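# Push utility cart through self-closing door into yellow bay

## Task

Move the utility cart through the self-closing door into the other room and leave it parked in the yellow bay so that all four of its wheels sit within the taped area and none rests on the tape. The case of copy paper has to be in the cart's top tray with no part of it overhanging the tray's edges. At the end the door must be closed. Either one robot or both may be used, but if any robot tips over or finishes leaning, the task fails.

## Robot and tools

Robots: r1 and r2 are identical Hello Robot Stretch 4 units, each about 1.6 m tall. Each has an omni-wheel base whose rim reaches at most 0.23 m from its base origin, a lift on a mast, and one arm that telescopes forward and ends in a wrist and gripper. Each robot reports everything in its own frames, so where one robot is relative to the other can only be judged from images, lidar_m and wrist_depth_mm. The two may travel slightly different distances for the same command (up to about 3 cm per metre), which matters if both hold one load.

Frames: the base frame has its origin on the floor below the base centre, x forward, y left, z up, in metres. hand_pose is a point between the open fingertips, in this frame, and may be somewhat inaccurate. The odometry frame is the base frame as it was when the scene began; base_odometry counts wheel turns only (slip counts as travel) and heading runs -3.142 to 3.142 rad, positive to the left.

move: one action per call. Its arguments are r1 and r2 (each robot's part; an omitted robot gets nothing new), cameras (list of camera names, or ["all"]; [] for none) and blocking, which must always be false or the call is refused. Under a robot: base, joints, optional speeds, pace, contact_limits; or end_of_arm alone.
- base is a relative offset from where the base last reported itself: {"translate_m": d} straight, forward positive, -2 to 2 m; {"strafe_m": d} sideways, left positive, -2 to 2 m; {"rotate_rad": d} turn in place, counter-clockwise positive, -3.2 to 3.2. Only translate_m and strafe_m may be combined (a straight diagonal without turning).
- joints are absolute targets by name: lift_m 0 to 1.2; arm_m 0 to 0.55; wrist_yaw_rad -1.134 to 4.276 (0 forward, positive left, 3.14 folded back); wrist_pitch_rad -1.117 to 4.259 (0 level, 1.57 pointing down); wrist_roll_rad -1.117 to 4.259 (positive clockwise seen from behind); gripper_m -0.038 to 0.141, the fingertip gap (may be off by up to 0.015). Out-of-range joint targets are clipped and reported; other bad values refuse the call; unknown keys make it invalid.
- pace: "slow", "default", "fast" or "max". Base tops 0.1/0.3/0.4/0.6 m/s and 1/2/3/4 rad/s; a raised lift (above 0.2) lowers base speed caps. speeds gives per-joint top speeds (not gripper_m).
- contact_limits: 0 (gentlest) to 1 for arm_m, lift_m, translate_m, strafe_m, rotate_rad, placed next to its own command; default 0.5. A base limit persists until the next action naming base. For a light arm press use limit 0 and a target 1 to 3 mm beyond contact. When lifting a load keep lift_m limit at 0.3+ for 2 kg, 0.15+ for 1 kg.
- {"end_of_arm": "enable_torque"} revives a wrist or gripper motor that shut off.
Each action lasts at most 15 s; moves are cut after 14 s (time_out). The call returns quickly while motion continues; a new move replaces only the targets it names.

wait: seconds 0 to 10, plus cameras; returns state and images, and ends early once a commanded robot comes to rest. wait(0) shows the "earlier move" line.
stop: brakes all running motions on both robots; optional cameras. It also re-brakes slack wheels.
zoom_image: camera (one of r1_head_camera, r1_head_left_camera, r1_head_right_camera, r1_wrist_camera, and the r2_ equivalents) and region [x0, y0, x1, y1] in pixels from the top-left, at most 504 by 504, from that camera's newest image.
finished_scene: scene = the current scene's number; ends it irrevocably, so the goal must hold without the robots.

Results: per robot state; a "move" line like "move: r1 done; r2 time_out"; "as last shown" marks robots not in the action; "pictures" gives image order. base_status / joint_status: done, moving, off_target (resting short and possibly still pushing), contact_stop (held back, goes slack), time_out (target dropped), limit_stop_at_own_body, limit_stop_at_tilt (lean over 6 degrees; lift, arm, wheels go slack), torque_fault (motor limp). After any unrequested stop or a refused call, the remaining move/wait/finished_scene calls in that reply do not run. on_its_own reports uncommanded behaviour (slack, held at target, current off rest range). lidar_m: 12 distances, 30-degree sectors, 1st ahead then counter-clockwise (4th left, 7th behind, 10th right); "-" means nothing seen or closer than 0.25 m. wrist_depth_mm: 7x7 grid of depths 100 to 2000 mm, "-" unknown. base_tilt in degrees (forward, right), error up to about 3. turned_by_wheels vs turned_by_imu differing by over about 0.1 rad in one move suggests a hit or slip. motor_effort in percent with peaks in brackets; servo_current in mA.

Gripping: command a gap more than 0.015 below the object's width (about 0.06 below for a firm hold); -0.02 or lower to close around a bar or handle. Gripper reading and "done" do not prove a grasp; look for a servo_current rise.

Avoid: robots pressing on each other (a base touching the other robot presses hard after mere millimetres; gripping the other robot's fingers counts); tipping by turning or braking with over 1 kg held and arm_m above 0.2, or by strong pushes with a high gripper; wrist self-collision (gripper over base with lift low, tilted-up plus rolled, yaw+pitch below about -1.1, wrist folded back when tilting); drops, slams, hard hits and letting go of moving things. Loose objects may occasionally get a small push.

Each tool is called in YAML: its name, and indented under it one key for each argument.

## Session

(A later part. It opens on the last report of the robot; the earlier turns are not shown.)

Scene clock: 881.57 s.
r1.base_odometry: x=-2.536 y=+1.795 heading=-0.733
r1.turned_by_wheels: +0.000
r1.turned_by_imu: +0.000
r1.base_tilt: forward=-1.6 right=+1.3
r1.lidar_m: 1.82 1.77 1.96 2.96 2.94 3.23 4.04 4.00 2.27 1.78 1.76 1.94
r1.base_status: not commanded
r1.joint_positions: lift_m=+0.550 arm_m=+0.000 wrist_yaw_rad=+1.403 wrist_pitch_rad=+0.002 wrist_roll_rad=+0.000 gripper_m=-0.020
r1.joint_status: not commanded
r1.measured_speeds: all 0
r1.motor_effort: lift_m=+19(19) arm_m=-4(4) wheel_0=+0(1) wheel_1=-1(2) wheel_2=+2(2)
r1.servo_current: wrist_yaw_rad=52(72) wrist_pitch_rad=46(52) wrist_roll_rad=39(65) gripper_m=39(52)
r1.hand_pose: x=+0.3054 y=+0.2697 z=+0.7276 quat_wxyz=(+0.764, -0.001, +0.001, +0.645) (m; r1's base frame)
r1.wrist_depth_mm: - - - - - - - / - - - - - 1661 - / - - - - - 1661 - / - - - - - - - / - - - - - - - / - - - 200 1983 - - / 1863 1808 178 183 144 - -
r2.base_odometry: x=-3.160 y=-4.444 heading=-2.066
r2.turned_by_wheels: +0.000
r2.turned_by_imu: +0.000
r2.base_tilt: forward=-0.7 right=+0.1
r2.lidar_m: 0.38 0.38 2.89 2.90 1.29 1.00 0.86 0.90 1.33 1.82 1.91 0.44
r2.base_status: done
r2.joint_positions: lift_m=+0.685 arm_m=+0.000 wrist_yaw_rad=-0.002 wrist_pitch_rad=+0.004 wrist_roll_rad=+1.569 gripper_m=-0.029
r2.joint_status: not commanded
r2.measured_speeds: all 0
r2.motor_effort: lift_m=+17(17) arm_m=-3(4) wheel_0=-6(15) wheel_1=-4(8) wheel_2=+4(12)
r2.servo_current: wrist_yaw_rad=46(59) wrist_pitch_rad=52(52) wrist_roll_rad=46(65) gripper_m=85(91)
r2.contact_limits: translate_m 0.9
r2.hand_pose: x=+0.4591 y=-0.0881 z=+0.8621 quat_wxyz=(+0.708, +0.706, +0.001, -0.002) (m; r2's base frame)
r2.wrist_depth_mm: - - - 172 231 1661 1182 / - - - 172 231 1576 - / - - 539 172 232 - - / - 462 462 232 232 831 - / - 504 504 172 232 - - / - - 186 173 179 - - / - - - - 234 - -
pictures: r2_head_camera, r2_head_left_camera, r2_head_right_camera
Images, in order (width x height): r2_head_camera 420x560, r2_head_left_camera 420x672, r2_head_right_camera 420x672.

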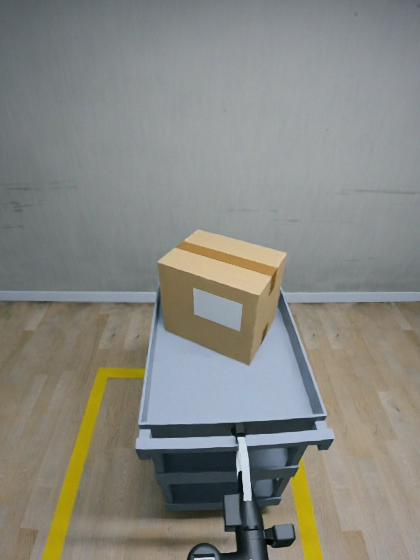

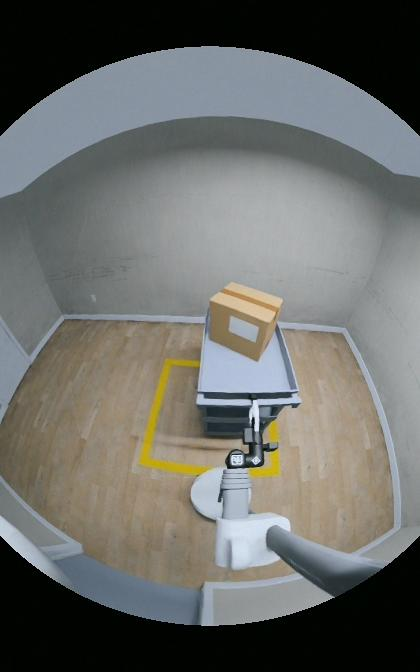

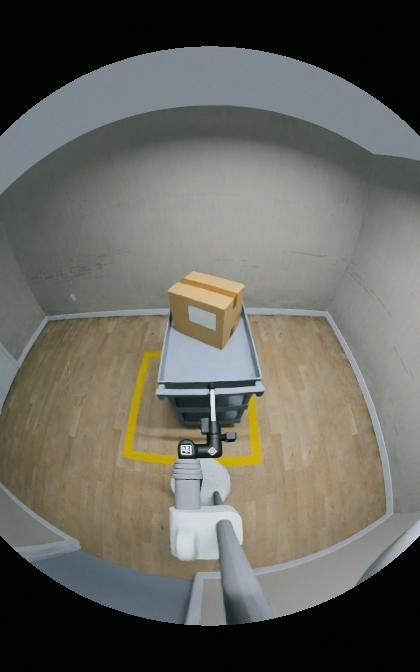

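move:
  blocking: false
  r2: {"joints":{"gripper_m":0.12}}
  cameras: []

wait:
  seconds: 3
  cameras: []

move:
  blocking: false
  r2: {"base":{"translate_m":-0.35},"pace":"slow"}
  cameras: []

wait:
  seconds: 6
  cameras: []

move:
  blocking: false
  r2: {"base":{"strafe_m":-0.7}}
  cameras: ["r2_head_camera"]

wait:
  seconds: 6
  cameras: ["r2_head_camera","r2_head_left_camera"]

zoom_image:
  camera: "r2_head_camera"
  region: [0, 200, 300, 500]

Scene clock: 897.73 s.
move: r2 moving
r1: as last shown
r1.lidar_m: 1.82 1.77 1.96 2.95 2.94 3.23 4.05 4.01 2.29 1.79 1.77 1.96
r1.motor_effort: lift_m=+19(19) arm_m=-4(4) wheel_0=+0(1) wheel_1=-2(2) wheel_2=+2(2)
r1.servo_current: wrist_yaw_rad=46(65) wrist_pitch_rad=39(46) wrist_roll_rad=46(59) gripper_m=46(46)
r1.wrist_depth_mm: - - - - - - - / - - - - - 1618 - / - - - - - 1661 - / - - - - - - - / - - - - - - - / - - - 199 1921 - - / 1921 1756 178 183 144 - -
r2.base_odometry: x=-3.160 y=-4.444 heading=-2.066
r2.turned_by_wheels: +0.000
r2.turned_by_imu: +0.000
r2.base_tilt: forward=-0.7 right=+0.1
r2.lidar_m: 0.40 0.41 2.86 2.91 1.34 0.98 0.86 0.95 1.32 1.82 1.90 0.42
r2.base_status: not commanded
r2.joint_positions: lift_m=+0.685 arm_m=+0.000 wrist_yaw_rad=-0.003 wrist_pitch_rad=+0.004 wrist_roll_rad=+1.569 gripper_m=-0.003
r2.joint_status: gripper_m moving
r2.measured_speeds: all 0
r2.motor_effort: lift_m=+17(17) arm_m=-4(4) wheel_0=-5(6) wheel_1=-4(4) wheel_2=+2(4)
r2.servo_current: wrist_yaw_rad=52(59) wrist_pitch_rad=46(52) wrist_roll_rad=39(52) gripper_m=85(91)
r2.contact_limits: translate_m 0.9
r2.hand_pose: x=+0.4590 y=-0.0884 z=+0.8621 quat_wxyz=(+0.708, +0.706, +0.000, -0.003) (m; r2's base frame)
r2.wrist_depth_mm: - - - 176 236 1661 1160 / - - - 176 236 1618 - / - - 580 176 236 831 - / - 466 469 235 236 831 - / - 508 504 176 236 842 - / - - 186 177 181 - - / - - - - - - -
pictures: none
No camera images: "cameras" was empty.

Scene clock: 899.47 s.
earlier move: r2 done
r1.base_odometry: x=-2.536 y=+1.795 heading=-0.733
r1.turned_by_wheels: +0.000
r1.turned_by_imu: +0.000
r1.base_tilt: forward=-1.6 right=+1.3
r1.lidar_m: 1.82 1.77 1.98 2.98 2.91 3.22 4.06 3.99 2.27 1.81 1.77 1.95
r1.base_status: not commanded
r1.joint_positions: lift_m=+0.550 arm_m=+0.000 wrist_yaw_rad=+1.403 wrist_pitch_rad=+0.002 wrist_roll_rad=+0.000 gripper_m=-0.020
r1.joint_status: not commanded
r1.measured_speeds: all 0
r1.motor_effort: lift_m=+19(19) arm_m=-4(4) wheel_0=+0(1) wheel_1=-2(2) wheel_2=+2(2)
r1.servo_current: wrist_yaw_rad=39(72) wrist_pitch_rad=46(52) wrist_roll_rad=59(65) gripper_m=39(52)
r1.hand_pose: x=+0.3054 y=+0.2697 z=+0.7276 quat_wxyz=(+0.764, -0.001, +0.001, +0.645) (m; r1's base frame)
r1.wrist_depth_mm: - - - - - - - / - - - - - 1661 - / - - - - - 1708 - / - - - - - - - / - - - - - - - / - - - 199 1921 - - / 1863 1756 178 183 144 - -
r2.base_odometry: x=-3.160 y=-4.444 heading=-2.066
r2.turned_by_wheels: +0.000
r2.turned_by_imu: +0.000
r2.base_tilt: forward=-0.6 right=+0.1
r2.lidar_m: 0.41 0.41 2.89 2.90 1.35 0.98 0.86 0.94 1.33 1.82 1.94 0.42
r2.base_status: not commanded
r2.joint_positions: lift_m=+0.685 arm_m=+0.000 wrist_yaw_rad=-0.003 wrist_pitch_rad=+0.004 wrist_roll_rad=+1.569 gripper_m=+0.120
r2.joint_status: all done
r2.measured_speeds: all 0
r2.motor_effort: lift_m=+17(17) arm_m=-4(4) wheel_0=-5(6) wheel_1=-4(4) wheel_2=+2(4)
r2.servo_current: wrist_yaw_rad=59(59) wrist_pitch_rad=46(52) wrist_roll_rad=46(59) gripper_m=52(124)
r2.contact_limits: translate_m 0.9
r2.hand_pose: x=+0.4590 y=-0.0884 z=+0.8621 quat_wxyz=(+0.708, +0.706, +0.000, -0.003) (m; r2's base frame)
r2.wrist_depth_mm: - - - 181 241 1576 1160 / - - - 181 242 1618 - / - - 591 181 241 820 - / - 473 477 182 242 831 - / - 512 512 182 241 842 - / - - 192 182 186 - - / - - - - - - -
wait: 1.73 of 3 s (r2 has come to rest)
pictures: none
No camera images: "cameras" was empty.

Scene clock: 899.97 s.
move: r2 moving
r1: as last shown
r1.lidar_m: 1.80 1.78 1.97 2.97 2.94 3.22 4.07 4.01 2.22 1.80 1.76 1.95
r1.motor_effort: lift_m=+19(19) arm_m=-4(4) wheel_0=-1(1) wheel_1=-2(2) wheel_2=+2(2)
r1.servo_current: wrist_yaw_rad=46(59) wrist_pitch_rad=46(52) wrist_roll_rad=59(59) gripper_m=39(46)
r1.wrist_depth_mm: - - - - - - - / - - - - - 1661 - / - - - - - 1661 - / - - - - - - - / - - - - - - - / - - - 198 1921 - - / 1921 1756 178 183 144 - -
r2.base_odometry: x=-3.154 y=-4.433 heading=-2.067
r2.turned_by_wheels: +0.000
r2.turned_by_imu: +0.000
r2.base_tilt: forward=-0.7 right=+0.1
r2.lidar_m: 0.40 0.42 2.90 2.91 1.29 0.99 0.85 0.92 1.31 1.80 1.92 0.45
r2.base_status: translate_m moving
r2.joint_positions: lift_m=+0.685 arm_m=+0.000 wrist_yaw_rad=-0.003 wrist_pitch_rad=+0.002 wrist_roll_rad=+1.569 gripper_m=+0.120
r2.joint_status: not commanded
r2.measured_speeds: translate_m=-0.048 strafe_m=+0.000 rotate_rad=-0.003 lift_m=+0.000 arm_m=+0.000 wrist_yaw_rad=+0.000 wrist_pitch_rad=+0.000 wrist_roll_rad=+0.000
r2.motor_effort: lift_m=+17(17) arm_m=-3(4) wheel_0=-4(8) wheel_1=-7(7) wheel_2=+8(9)
r2.servo_current: wrist_yaw_rad=39(65) wrist_pitch_rad=39(46) wrist_roll_rad=46(52) gripper_m=46(52)
r2.hand_pose: x=+0.4591 y=-0.0882 z=+0.8626 quat_wxyz=(+0.708, +0.706, +0.000, -0.002) (m; r2's base frame)
r2.wrist_depth_mm: - - - 189 250 1661 1229 / - - - 190 249 1537 - / - - 580 250 249 842 - / - 492 492 250 251 - - / - - 525 190 251 - - / - 185 216 191 196 - - / - - - - - - -
pictures: none
No camera images: "cameras" was empty.

Scene clock: 904.23 s.
earlier move: r2 done
r1.base_odometry: x=-2.536 y=+1.795 heading=-0.733
r1.turned_by_wheels: +0.000
r1.turned_by_imu: +0.000
r1.base_tilt: forward=-1.6 right=+1.3
r1.lidar_m: 1.82 1.77 1.96 2.96 2.94 3.22 4.06 4.02 2.26 1.81 1.77 1.93
r1.base_status: not commanded
r1.joint_positions: lift_m=+0.550 arm_m=+0.000 wrist_yaw_rad=+1.403 wrist_pitch_rad=+0.002 wrist_roll_rad=+0.000 gripper_m=-0.020
r1.joint_status: not commanded
r1.measured_speeds: all 0
r1.motor_effort: lift_m=+19(19) arm_m=-4(4) wheel_0=+0(1) wheel_1=-1(2) wheel_2=+2(2)
r1.servo_current: wrist_yaw_rad=46(72) wrist_pitch_rad=39(52) wrist_roll_rad=39(72) gripper_m=46(46)
r1.hand_pose: x=+0.3054 y=+0.2697 z=+0.7276 quat_wxyz=(+0.764, -0.001, +0.001, +0.645) (m; r1's base frame)
r1.wrist_depth_mm: - - - - - - - / - - - - - 1708 - / - - - - - 1618 - / - - - - - - - / - - - - - - - / - - - 200 1983 - - / 1921 1808 178 183 144 - -
r2.base_odometry: x=-2.993 y=-4.136 heading=-2.067
r2.turned_by_wheels: +0.000
r2.turned_by_imu: +0.000
r2.base_tilt: forward=-0.7 right=+0.0
r2.lidar_m: 0.75 2.41 3.00 1.84 0.85 0.62 0.52 0.56 0.80 1.81 1.90 0.79
r2.base_status: done
r2.joint_positions: lift_m=+0.685 arm_m=+0.000 wrist_yaw_rad=-0.003 wrist_pitch_rad=+0.002 wrist_roll_rad=+1.569 gripper_m=+0.120
r2.joint_status: not commanded
r2.measured_speeds: all 0
r2.motor_effort: lift_m=+17(17) arm_m=-3(4) wheel_0=-4(9) wheel_1=-5(8) wheel_2=+6(11)
r2.servo_current: wrist_yaw_rad=52(65) wrist_pitch_rad=39(52) wrist_roll_rad=46(59) gripper_m=59(59)
r2.hand_pose: x=+0.4591 y=-0.0882 z=+0.8626 quat_wxyz=(+0.708, +0.706, +0.000, -0.002) (m; r2's base frame)
r2.wrist_depth_mm: - - - - - 1708 1182 / - - - - - 1499 1118 / - - - 585 - 585 580 / - - 842 591 - 585 585 / - - 931 585 - 580 580 / - - 200 591 199 597 591 / - - - - - 1661 1138
wait: 4.27 of 6 s (r2 has come to rest)
pictures: none
No camera images: "cameras" was empty.

Scene clock: 904.73 s.
move: r2 moving
r1: as last shown
r1.lidar_m: 1.79 1.77 1.96 2.97 2.91 3.21 4.05 3.99 2.26 1.80 1.76 1.95
r1.motor_effort: lift_m=+19(19) arm_m=-4(4) wheel_0=+0(1) wheel_1=-2(2) wheel_2=+2(2)
r1.servo_current: wrist_yaw_rad=46(59) wrist_pitch_rad=46(46) wrist_roll_rad=72(72) gripper_m=46(52)
r1.wrist_depth_mm: - - - - - - - / - - - - - 1661 - / - - - - - 1708 - / - - - - - - - / - - - - - - - / - - - 200 1921 - - / 1983 1708 178 183 144 - -
r2.base_odometry: x=-3.025 y=-4.119 heading=-2.067
r2.turned_by_wheels: +0.000
r2.turned_by_imu: +0.000
r2.base_tilt: forward=-0.7 right=+0.1
r2.lidar_m: 0.74 2.40 3.07 1.83 0.85 0.65 0.51 0.55 0.81 1.75 1.85 0.79
r2.base_status: strafe_m moving
r2.joint_positions: lift_m=+0.685 arm_m=+0.000 wrist_yaw_rad=-0.003 wrist_pitch_rad=+0.002 wrist_roll_rad=+1.569 gripper_m=+0.120
r2.joint_status: not commanded
r2.measured_speeds: translate_m=+0.001 strafe_m=-0.142 rotate_rad=-0.008 lift_m=+0.000 arm_m=+0.000 wrist_yaw_rad=+0.000 wrist_pitch_rad=+0.000 wrist_roll_rad=+0.000
r2.motor_effort: lift_m=+17(17) arm_m=-3(4) wheel_0=+12(12) wheel_1=-10(12) wheel_2=+0(5)
r2.servo_current: wrist_yaw_rad=52(59) wrist_pitch_rad=46(46) wrist_roll_rad=52(59) gripper_m=52(52)
r2.hand_pose: x=+0.4591 y=-0.0882 z=+0.8626 quat_wxyz=(+0.708, +0.706, +0.000, -0.002) (m; r2's base frame)
r2.wrist_depth_mm: - - - - - 1661 1182 / - - - - - 1618 1182 / - - - 585 - 585 585 / - - 891 585 - 585 580 / - - 904 585 - 591 591 / - - 198 591 196 580 591 / - - - - - 597 1078
pictures: r2_head_camera
Images, in order (width x height): r2_head_camera 420x560.

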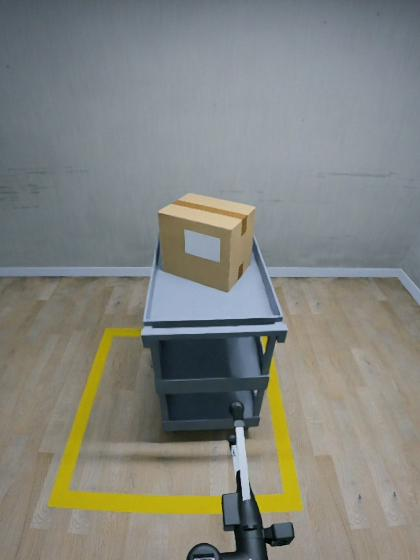

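Scene clock: 907.90 s.
earlier move: r2 done
r1.base_odometry: x=-2.536 y=+1.795 heading=-0.733
r1.turned_by_wheels: +0.000
r1.turned_by_imu: +0.000
r1.base_tilt: forward=-1.6 right=+1.3
r1.lidar_m: 1.79 1.78 1.98 2.96 2.94 3.20 4.04 4.01 2.28 1.81 1.76 1.96
r1.base_status: not commanded
r1.joint_positions: lift_m=+0.550 arm_m=+0.000 wrist_yaw_rad=+1.403 wrist_pitch_rad=+0.002 wrist_roll_rad=+0.000 gripper_m=-0.020
r1.joint_status: not commanded
r1.measured_speeds: all 0
r1.motor_effort: lift_m=+19(19) arm_m=-4(4) wheel_0=+0(1) wheel_1=-2(2) wheel_2=+2(2)
r1.servo_current: wrist_yaw_rad=52(72) wrist_pitch_rad=39(52) wrist_roll_rad=59(72) gripper_m=46(52)
r1.hand_pose: x=+0.3054 y=+0.2697 z=+0.7276 quat_wxyz=(+0.764, -0.001, +0.001, +0.645) (m; r1's base frame)
r1.wrist_depth_mm: - - - - - - - / - - - - - 1708 - / - - - - - 1708 - / - - - - - - - / - - - - - - - / - - - 199 1921 - - / 1863 1756 179 183 144 - -
r2.base_odometry: x=-3.609 y=-3.803 heading=-2.067
r2.turned_by_wheels: +0.000
r2.turned_by_imu: +0.000
r2.base_tilt: forward=-0.7 right=+0.1
r2.lidar_m: 2.24 0.85 1.09 1.87 0.76 0.57 0.55 0.59 0.83 1.09 1.17 1.66
r2.base_status: done
r2.joint_positions: lift_m=+0.685 arm_m=+0.000 wrist_yaw_rad=-0.003 wrist_pitch_rad=+0.002 wrist_roll_rad=+1.569 gripper_m=+0.120
r2.joint_status: not commanded
r2.measured_speeds: all 0
r2.motor_effort: lift_m=+17(17) arm_m=-3(4) wheel_0=+3(17) wheel_1=-3(12) wheel_2=+0(5)
r2.servo_current: wrist_yaw_rad=39(65) wrist_pitch_rad=39(46) wrist_roll_rad=39(59) gripper_m=59(59)
r2.hand_pose: x=+0.4591 y=-0.0882 z=+0.8626 quat_wxyz=(+0.708, +0.706, +0.000, -0.002) (m; r2's base frame)
r2.wrist_depth_mm: - - - - - 1661 1182 / - - - - - 1708 1205 / - - - - - 1756 1160 / - - - - - 1756 1182 / - - - - - 1661 1182 / - - 199 - 200 1537 1205 / - - - - - 1576 1138
wait: 3.17 of 6 s (r2 has come to rest)
pictures: r2_head_camera, r2_head_left_camera
Images, in order (width x height): r2_head_camera 420x560, r2_head_left_camera 420x672.

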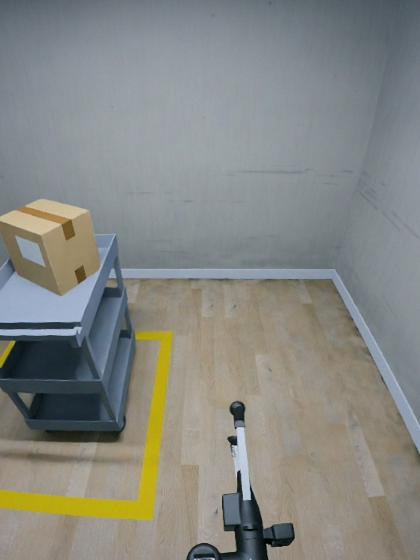

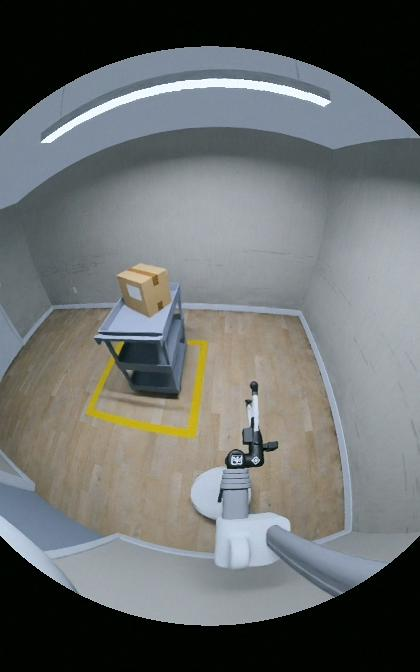

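Scaled by 1.680 from the camera's 420x560 image, which has a finer 1200x1600 frame.

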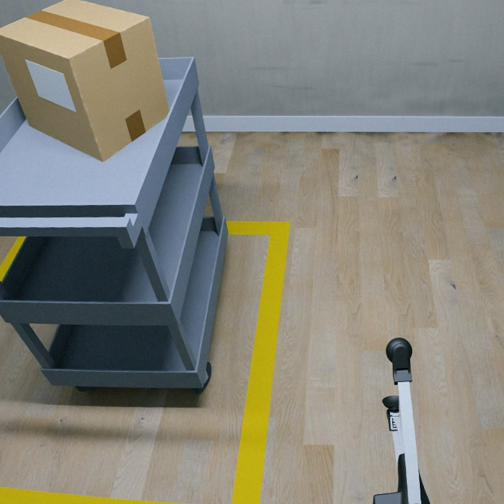

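move:
  blocking: false
  r1: {"base":{"rotate_rad":0.5}}
  cameras: []

wait:
  seconds: 2
  cameras: ["r1_head_camera","r1_head_left_camera"]

zoom_image:
  camera: "r1_head_camera"
  region: [0, 0, 420, 400]

Scene clock: 914.83 s.
move: r1 moving
r1.base_odometry: x=-2.536 y=+1.795 heading=-0.481
r1.turned_by_wheels: +0.252
r1.turned_by_imu: +0.252
r1.base_tilt: forward=-1.6 right=+1.3
r1.lidar_m: 1.78 1.81 2.25 2.95 2.99 3.73 4.04 2.95 1.98 1.76 1.79 1.95
r1.base_status: rotate_rad moving
r1.joint_positions: lift_m=+0.550 arm_m=+0.000 wrist_yaw_rad=+1.402 wrist_pitch_rad=+0.002 wrist_roll_rad=+0.000 gripper_m=-0.020
r1.joint_status: not commanded
r1.measured_speeds: translate_m=+0.000 strafe_m=+0.001 rotate_rad=+0.976 lift_m=+0.000 arm_m=+0.000 wrist_yaw_rad=+0.000 wrist_pitch_rad=+0.000 wrist_roll_rad=+0.000
r1.motor_effort: lift_m=+19(19) arm_m=-4(4) wheel_0=-9(10) wheel_1=-8(8) wheel_2=-7(8)
r1.servo_current: wrist_yaw_rad=59(65) wrist_pitch_rad=39(52) wrist_roll_rad=52(72) gripper_m=39(52)
r1.hand_pose: x=+0.3055 y=+0.2696 z=+0.7276 quat_wxyz=(+0.764, -0.001, +0.001, +0.645) (m; r1's base frame)
r1.wrist_depth_mm: - - - - - - - / - - - - - - 1464 / - - - - - - - / - - - - - - - / - - - - - - - / - - - 193 - - - / 1863 1756 178 183 154 1661 -
r2: as last shown
r2.base_tilt: forward=-0.6 right=+0.0
r2.lidar_m: 2.24 0.87 1.07 1.88 0.80 0.57 0.54 0.59 0.84 1.10 1.17 1.67
r2.motor_effort: lift_m=+17(17) arm_m=-3(4) wheel_0=+2(3) wheel_1=-3(4) wheel_2=+0(0)
r2.servo_current: wrist_yaw_rad=46(52) wrist_pitch_rad=33(46) wrist_roll_rad=52(52) gripper_m=52(59)
r2.wrist_depth_mm: - - - - - 1661 1182 / - - - - - 1708 1182 / - - - - - 1756 1205 / - - - - - 1756 1182 / - - - - - 1576 1205 / - - 198 - 201 1537 1182 / - - - - - 1661 1118
pictures: none
No camera images: "cameras" was empty.

Scene clock: 915.63 s.
earlier move: r1 done
r1.base_odometry: x=-2.536 y=+1.795 heading=-0.233
r1.turned_by_wheels: +0.248
r1.turned_by_imu: +0.250
r1.base_tilt: forward=-1.6 right=+1.2
r1.lidar_m: 1.78 1.94 2.92 2.94 3.18 4.06 4.02 2.31 1.84 1.77 1.91 1.81
r1.base_status: done
r1.joint_positions: lift_m=+0.550 arm_m=+0.000 wrist_yaw_rad=+1.402 wrist_pitch_rad=+0.002 wrist_roll_rad=+0.000 gripper_m=-0.020
r1.joint_status: not commanded
r1.measured_speeds: all 0
r1.motor_effort: lift_m=+19(19) arm_m=-4(4) wheel_0=-3(10) wheel_1=+1(8) wheel_2=-1(8)
r1.servo_current: wrist_yaw_rad=33(65) wrist_pitch_rad=46(52) wrist_roll_rad=52(72) gripper_m=39(52)
r1.hand_pose: x=+0.3055 y=+0.2696 z=+0.7276 quat_wxyz=(+0.764, -0.001, +0.001, +0.645) (m; r1's base frame)
r1.wrist_depth_mm: - - - - - - - / - - - - - - - / - - - - - - - / - - - - - - - / - - - - - - - / - - - 199 - - - / 1921 1708 178 184 144 1661 1708
r2.base_odometry: x=-3.609 y=-3.803 heading=-2.067
r2.turned_by_wheels: +0.000
r2.turned_by_imu: +0.000
r2.base_tilt: forward=-0.7 right=+0.1
r2.lidar_m: 2.24 0.86 1.09 1.88 0.76 0.58 0.55 0.59 0.83 1.08 1.17 1.63
r2.base_status: not commanded
r2.joint_positions: lift_m=+0.685 arm_m=+0.000 wrist_yaw_rad=-0.003 wrist_pitch_rad=+0.002 wrist_roll_rad=+1.569 gripper_m=+0.120
r2.joint_status: not commanded
r2.measured_speeds: all 0
r2.motor_effort: lift_m=+17(17) arm_m=-4(4) wheel_0=+2(3) wheel_1=-3(4) wheel_2=+0(1)
r2.servo_current: wrist_yaw_rad=46(65) wrist_pitch_rad=39(46) wrist_roll_rad=46(59) gripper_m=52(59)
r2.hand_pose: x=+0.4591 y=-0.0882 z=+0.8626 quat_wxyz=(+0.708, +0.706, +0.000, -0.002) (m; r2's base frame)
r2.wrist_depth_mm: - - - - - 1708 1160 / - - - - - 1708 1182 / - - - - - 1756 1205 / - - - - - 1708 1205 / - - - - - 1661 1205 / - - 198 - 199 1499 1205 / - - - - - 1618 1138
wait: 0.80 of 2 s (r1 has come to rest)
pictures: r1_head_camera, r1_head_left_camera
Images, in order (width x height): r1_head_camera 420x560, r1_head_left_camera 420x672.

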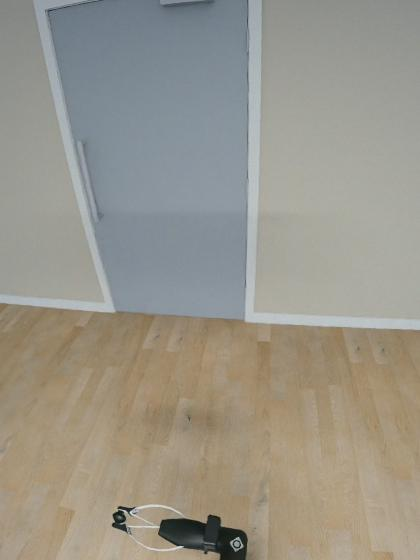

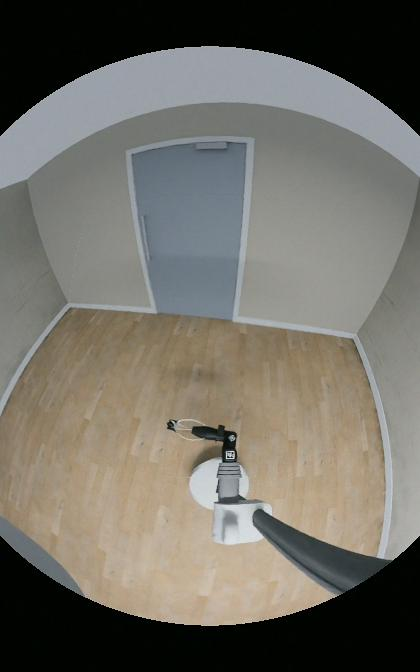

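Scaled by 1.200 from the camera's 420x560 image, which has a finer 600x800 frame.

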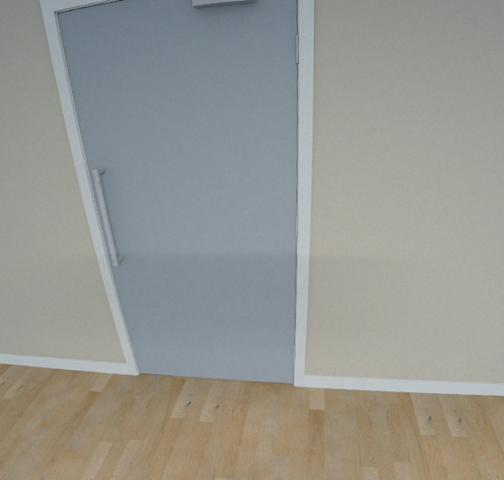

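Shut.

finished_scene:
  scene: 1

The scene is finished: the task was done.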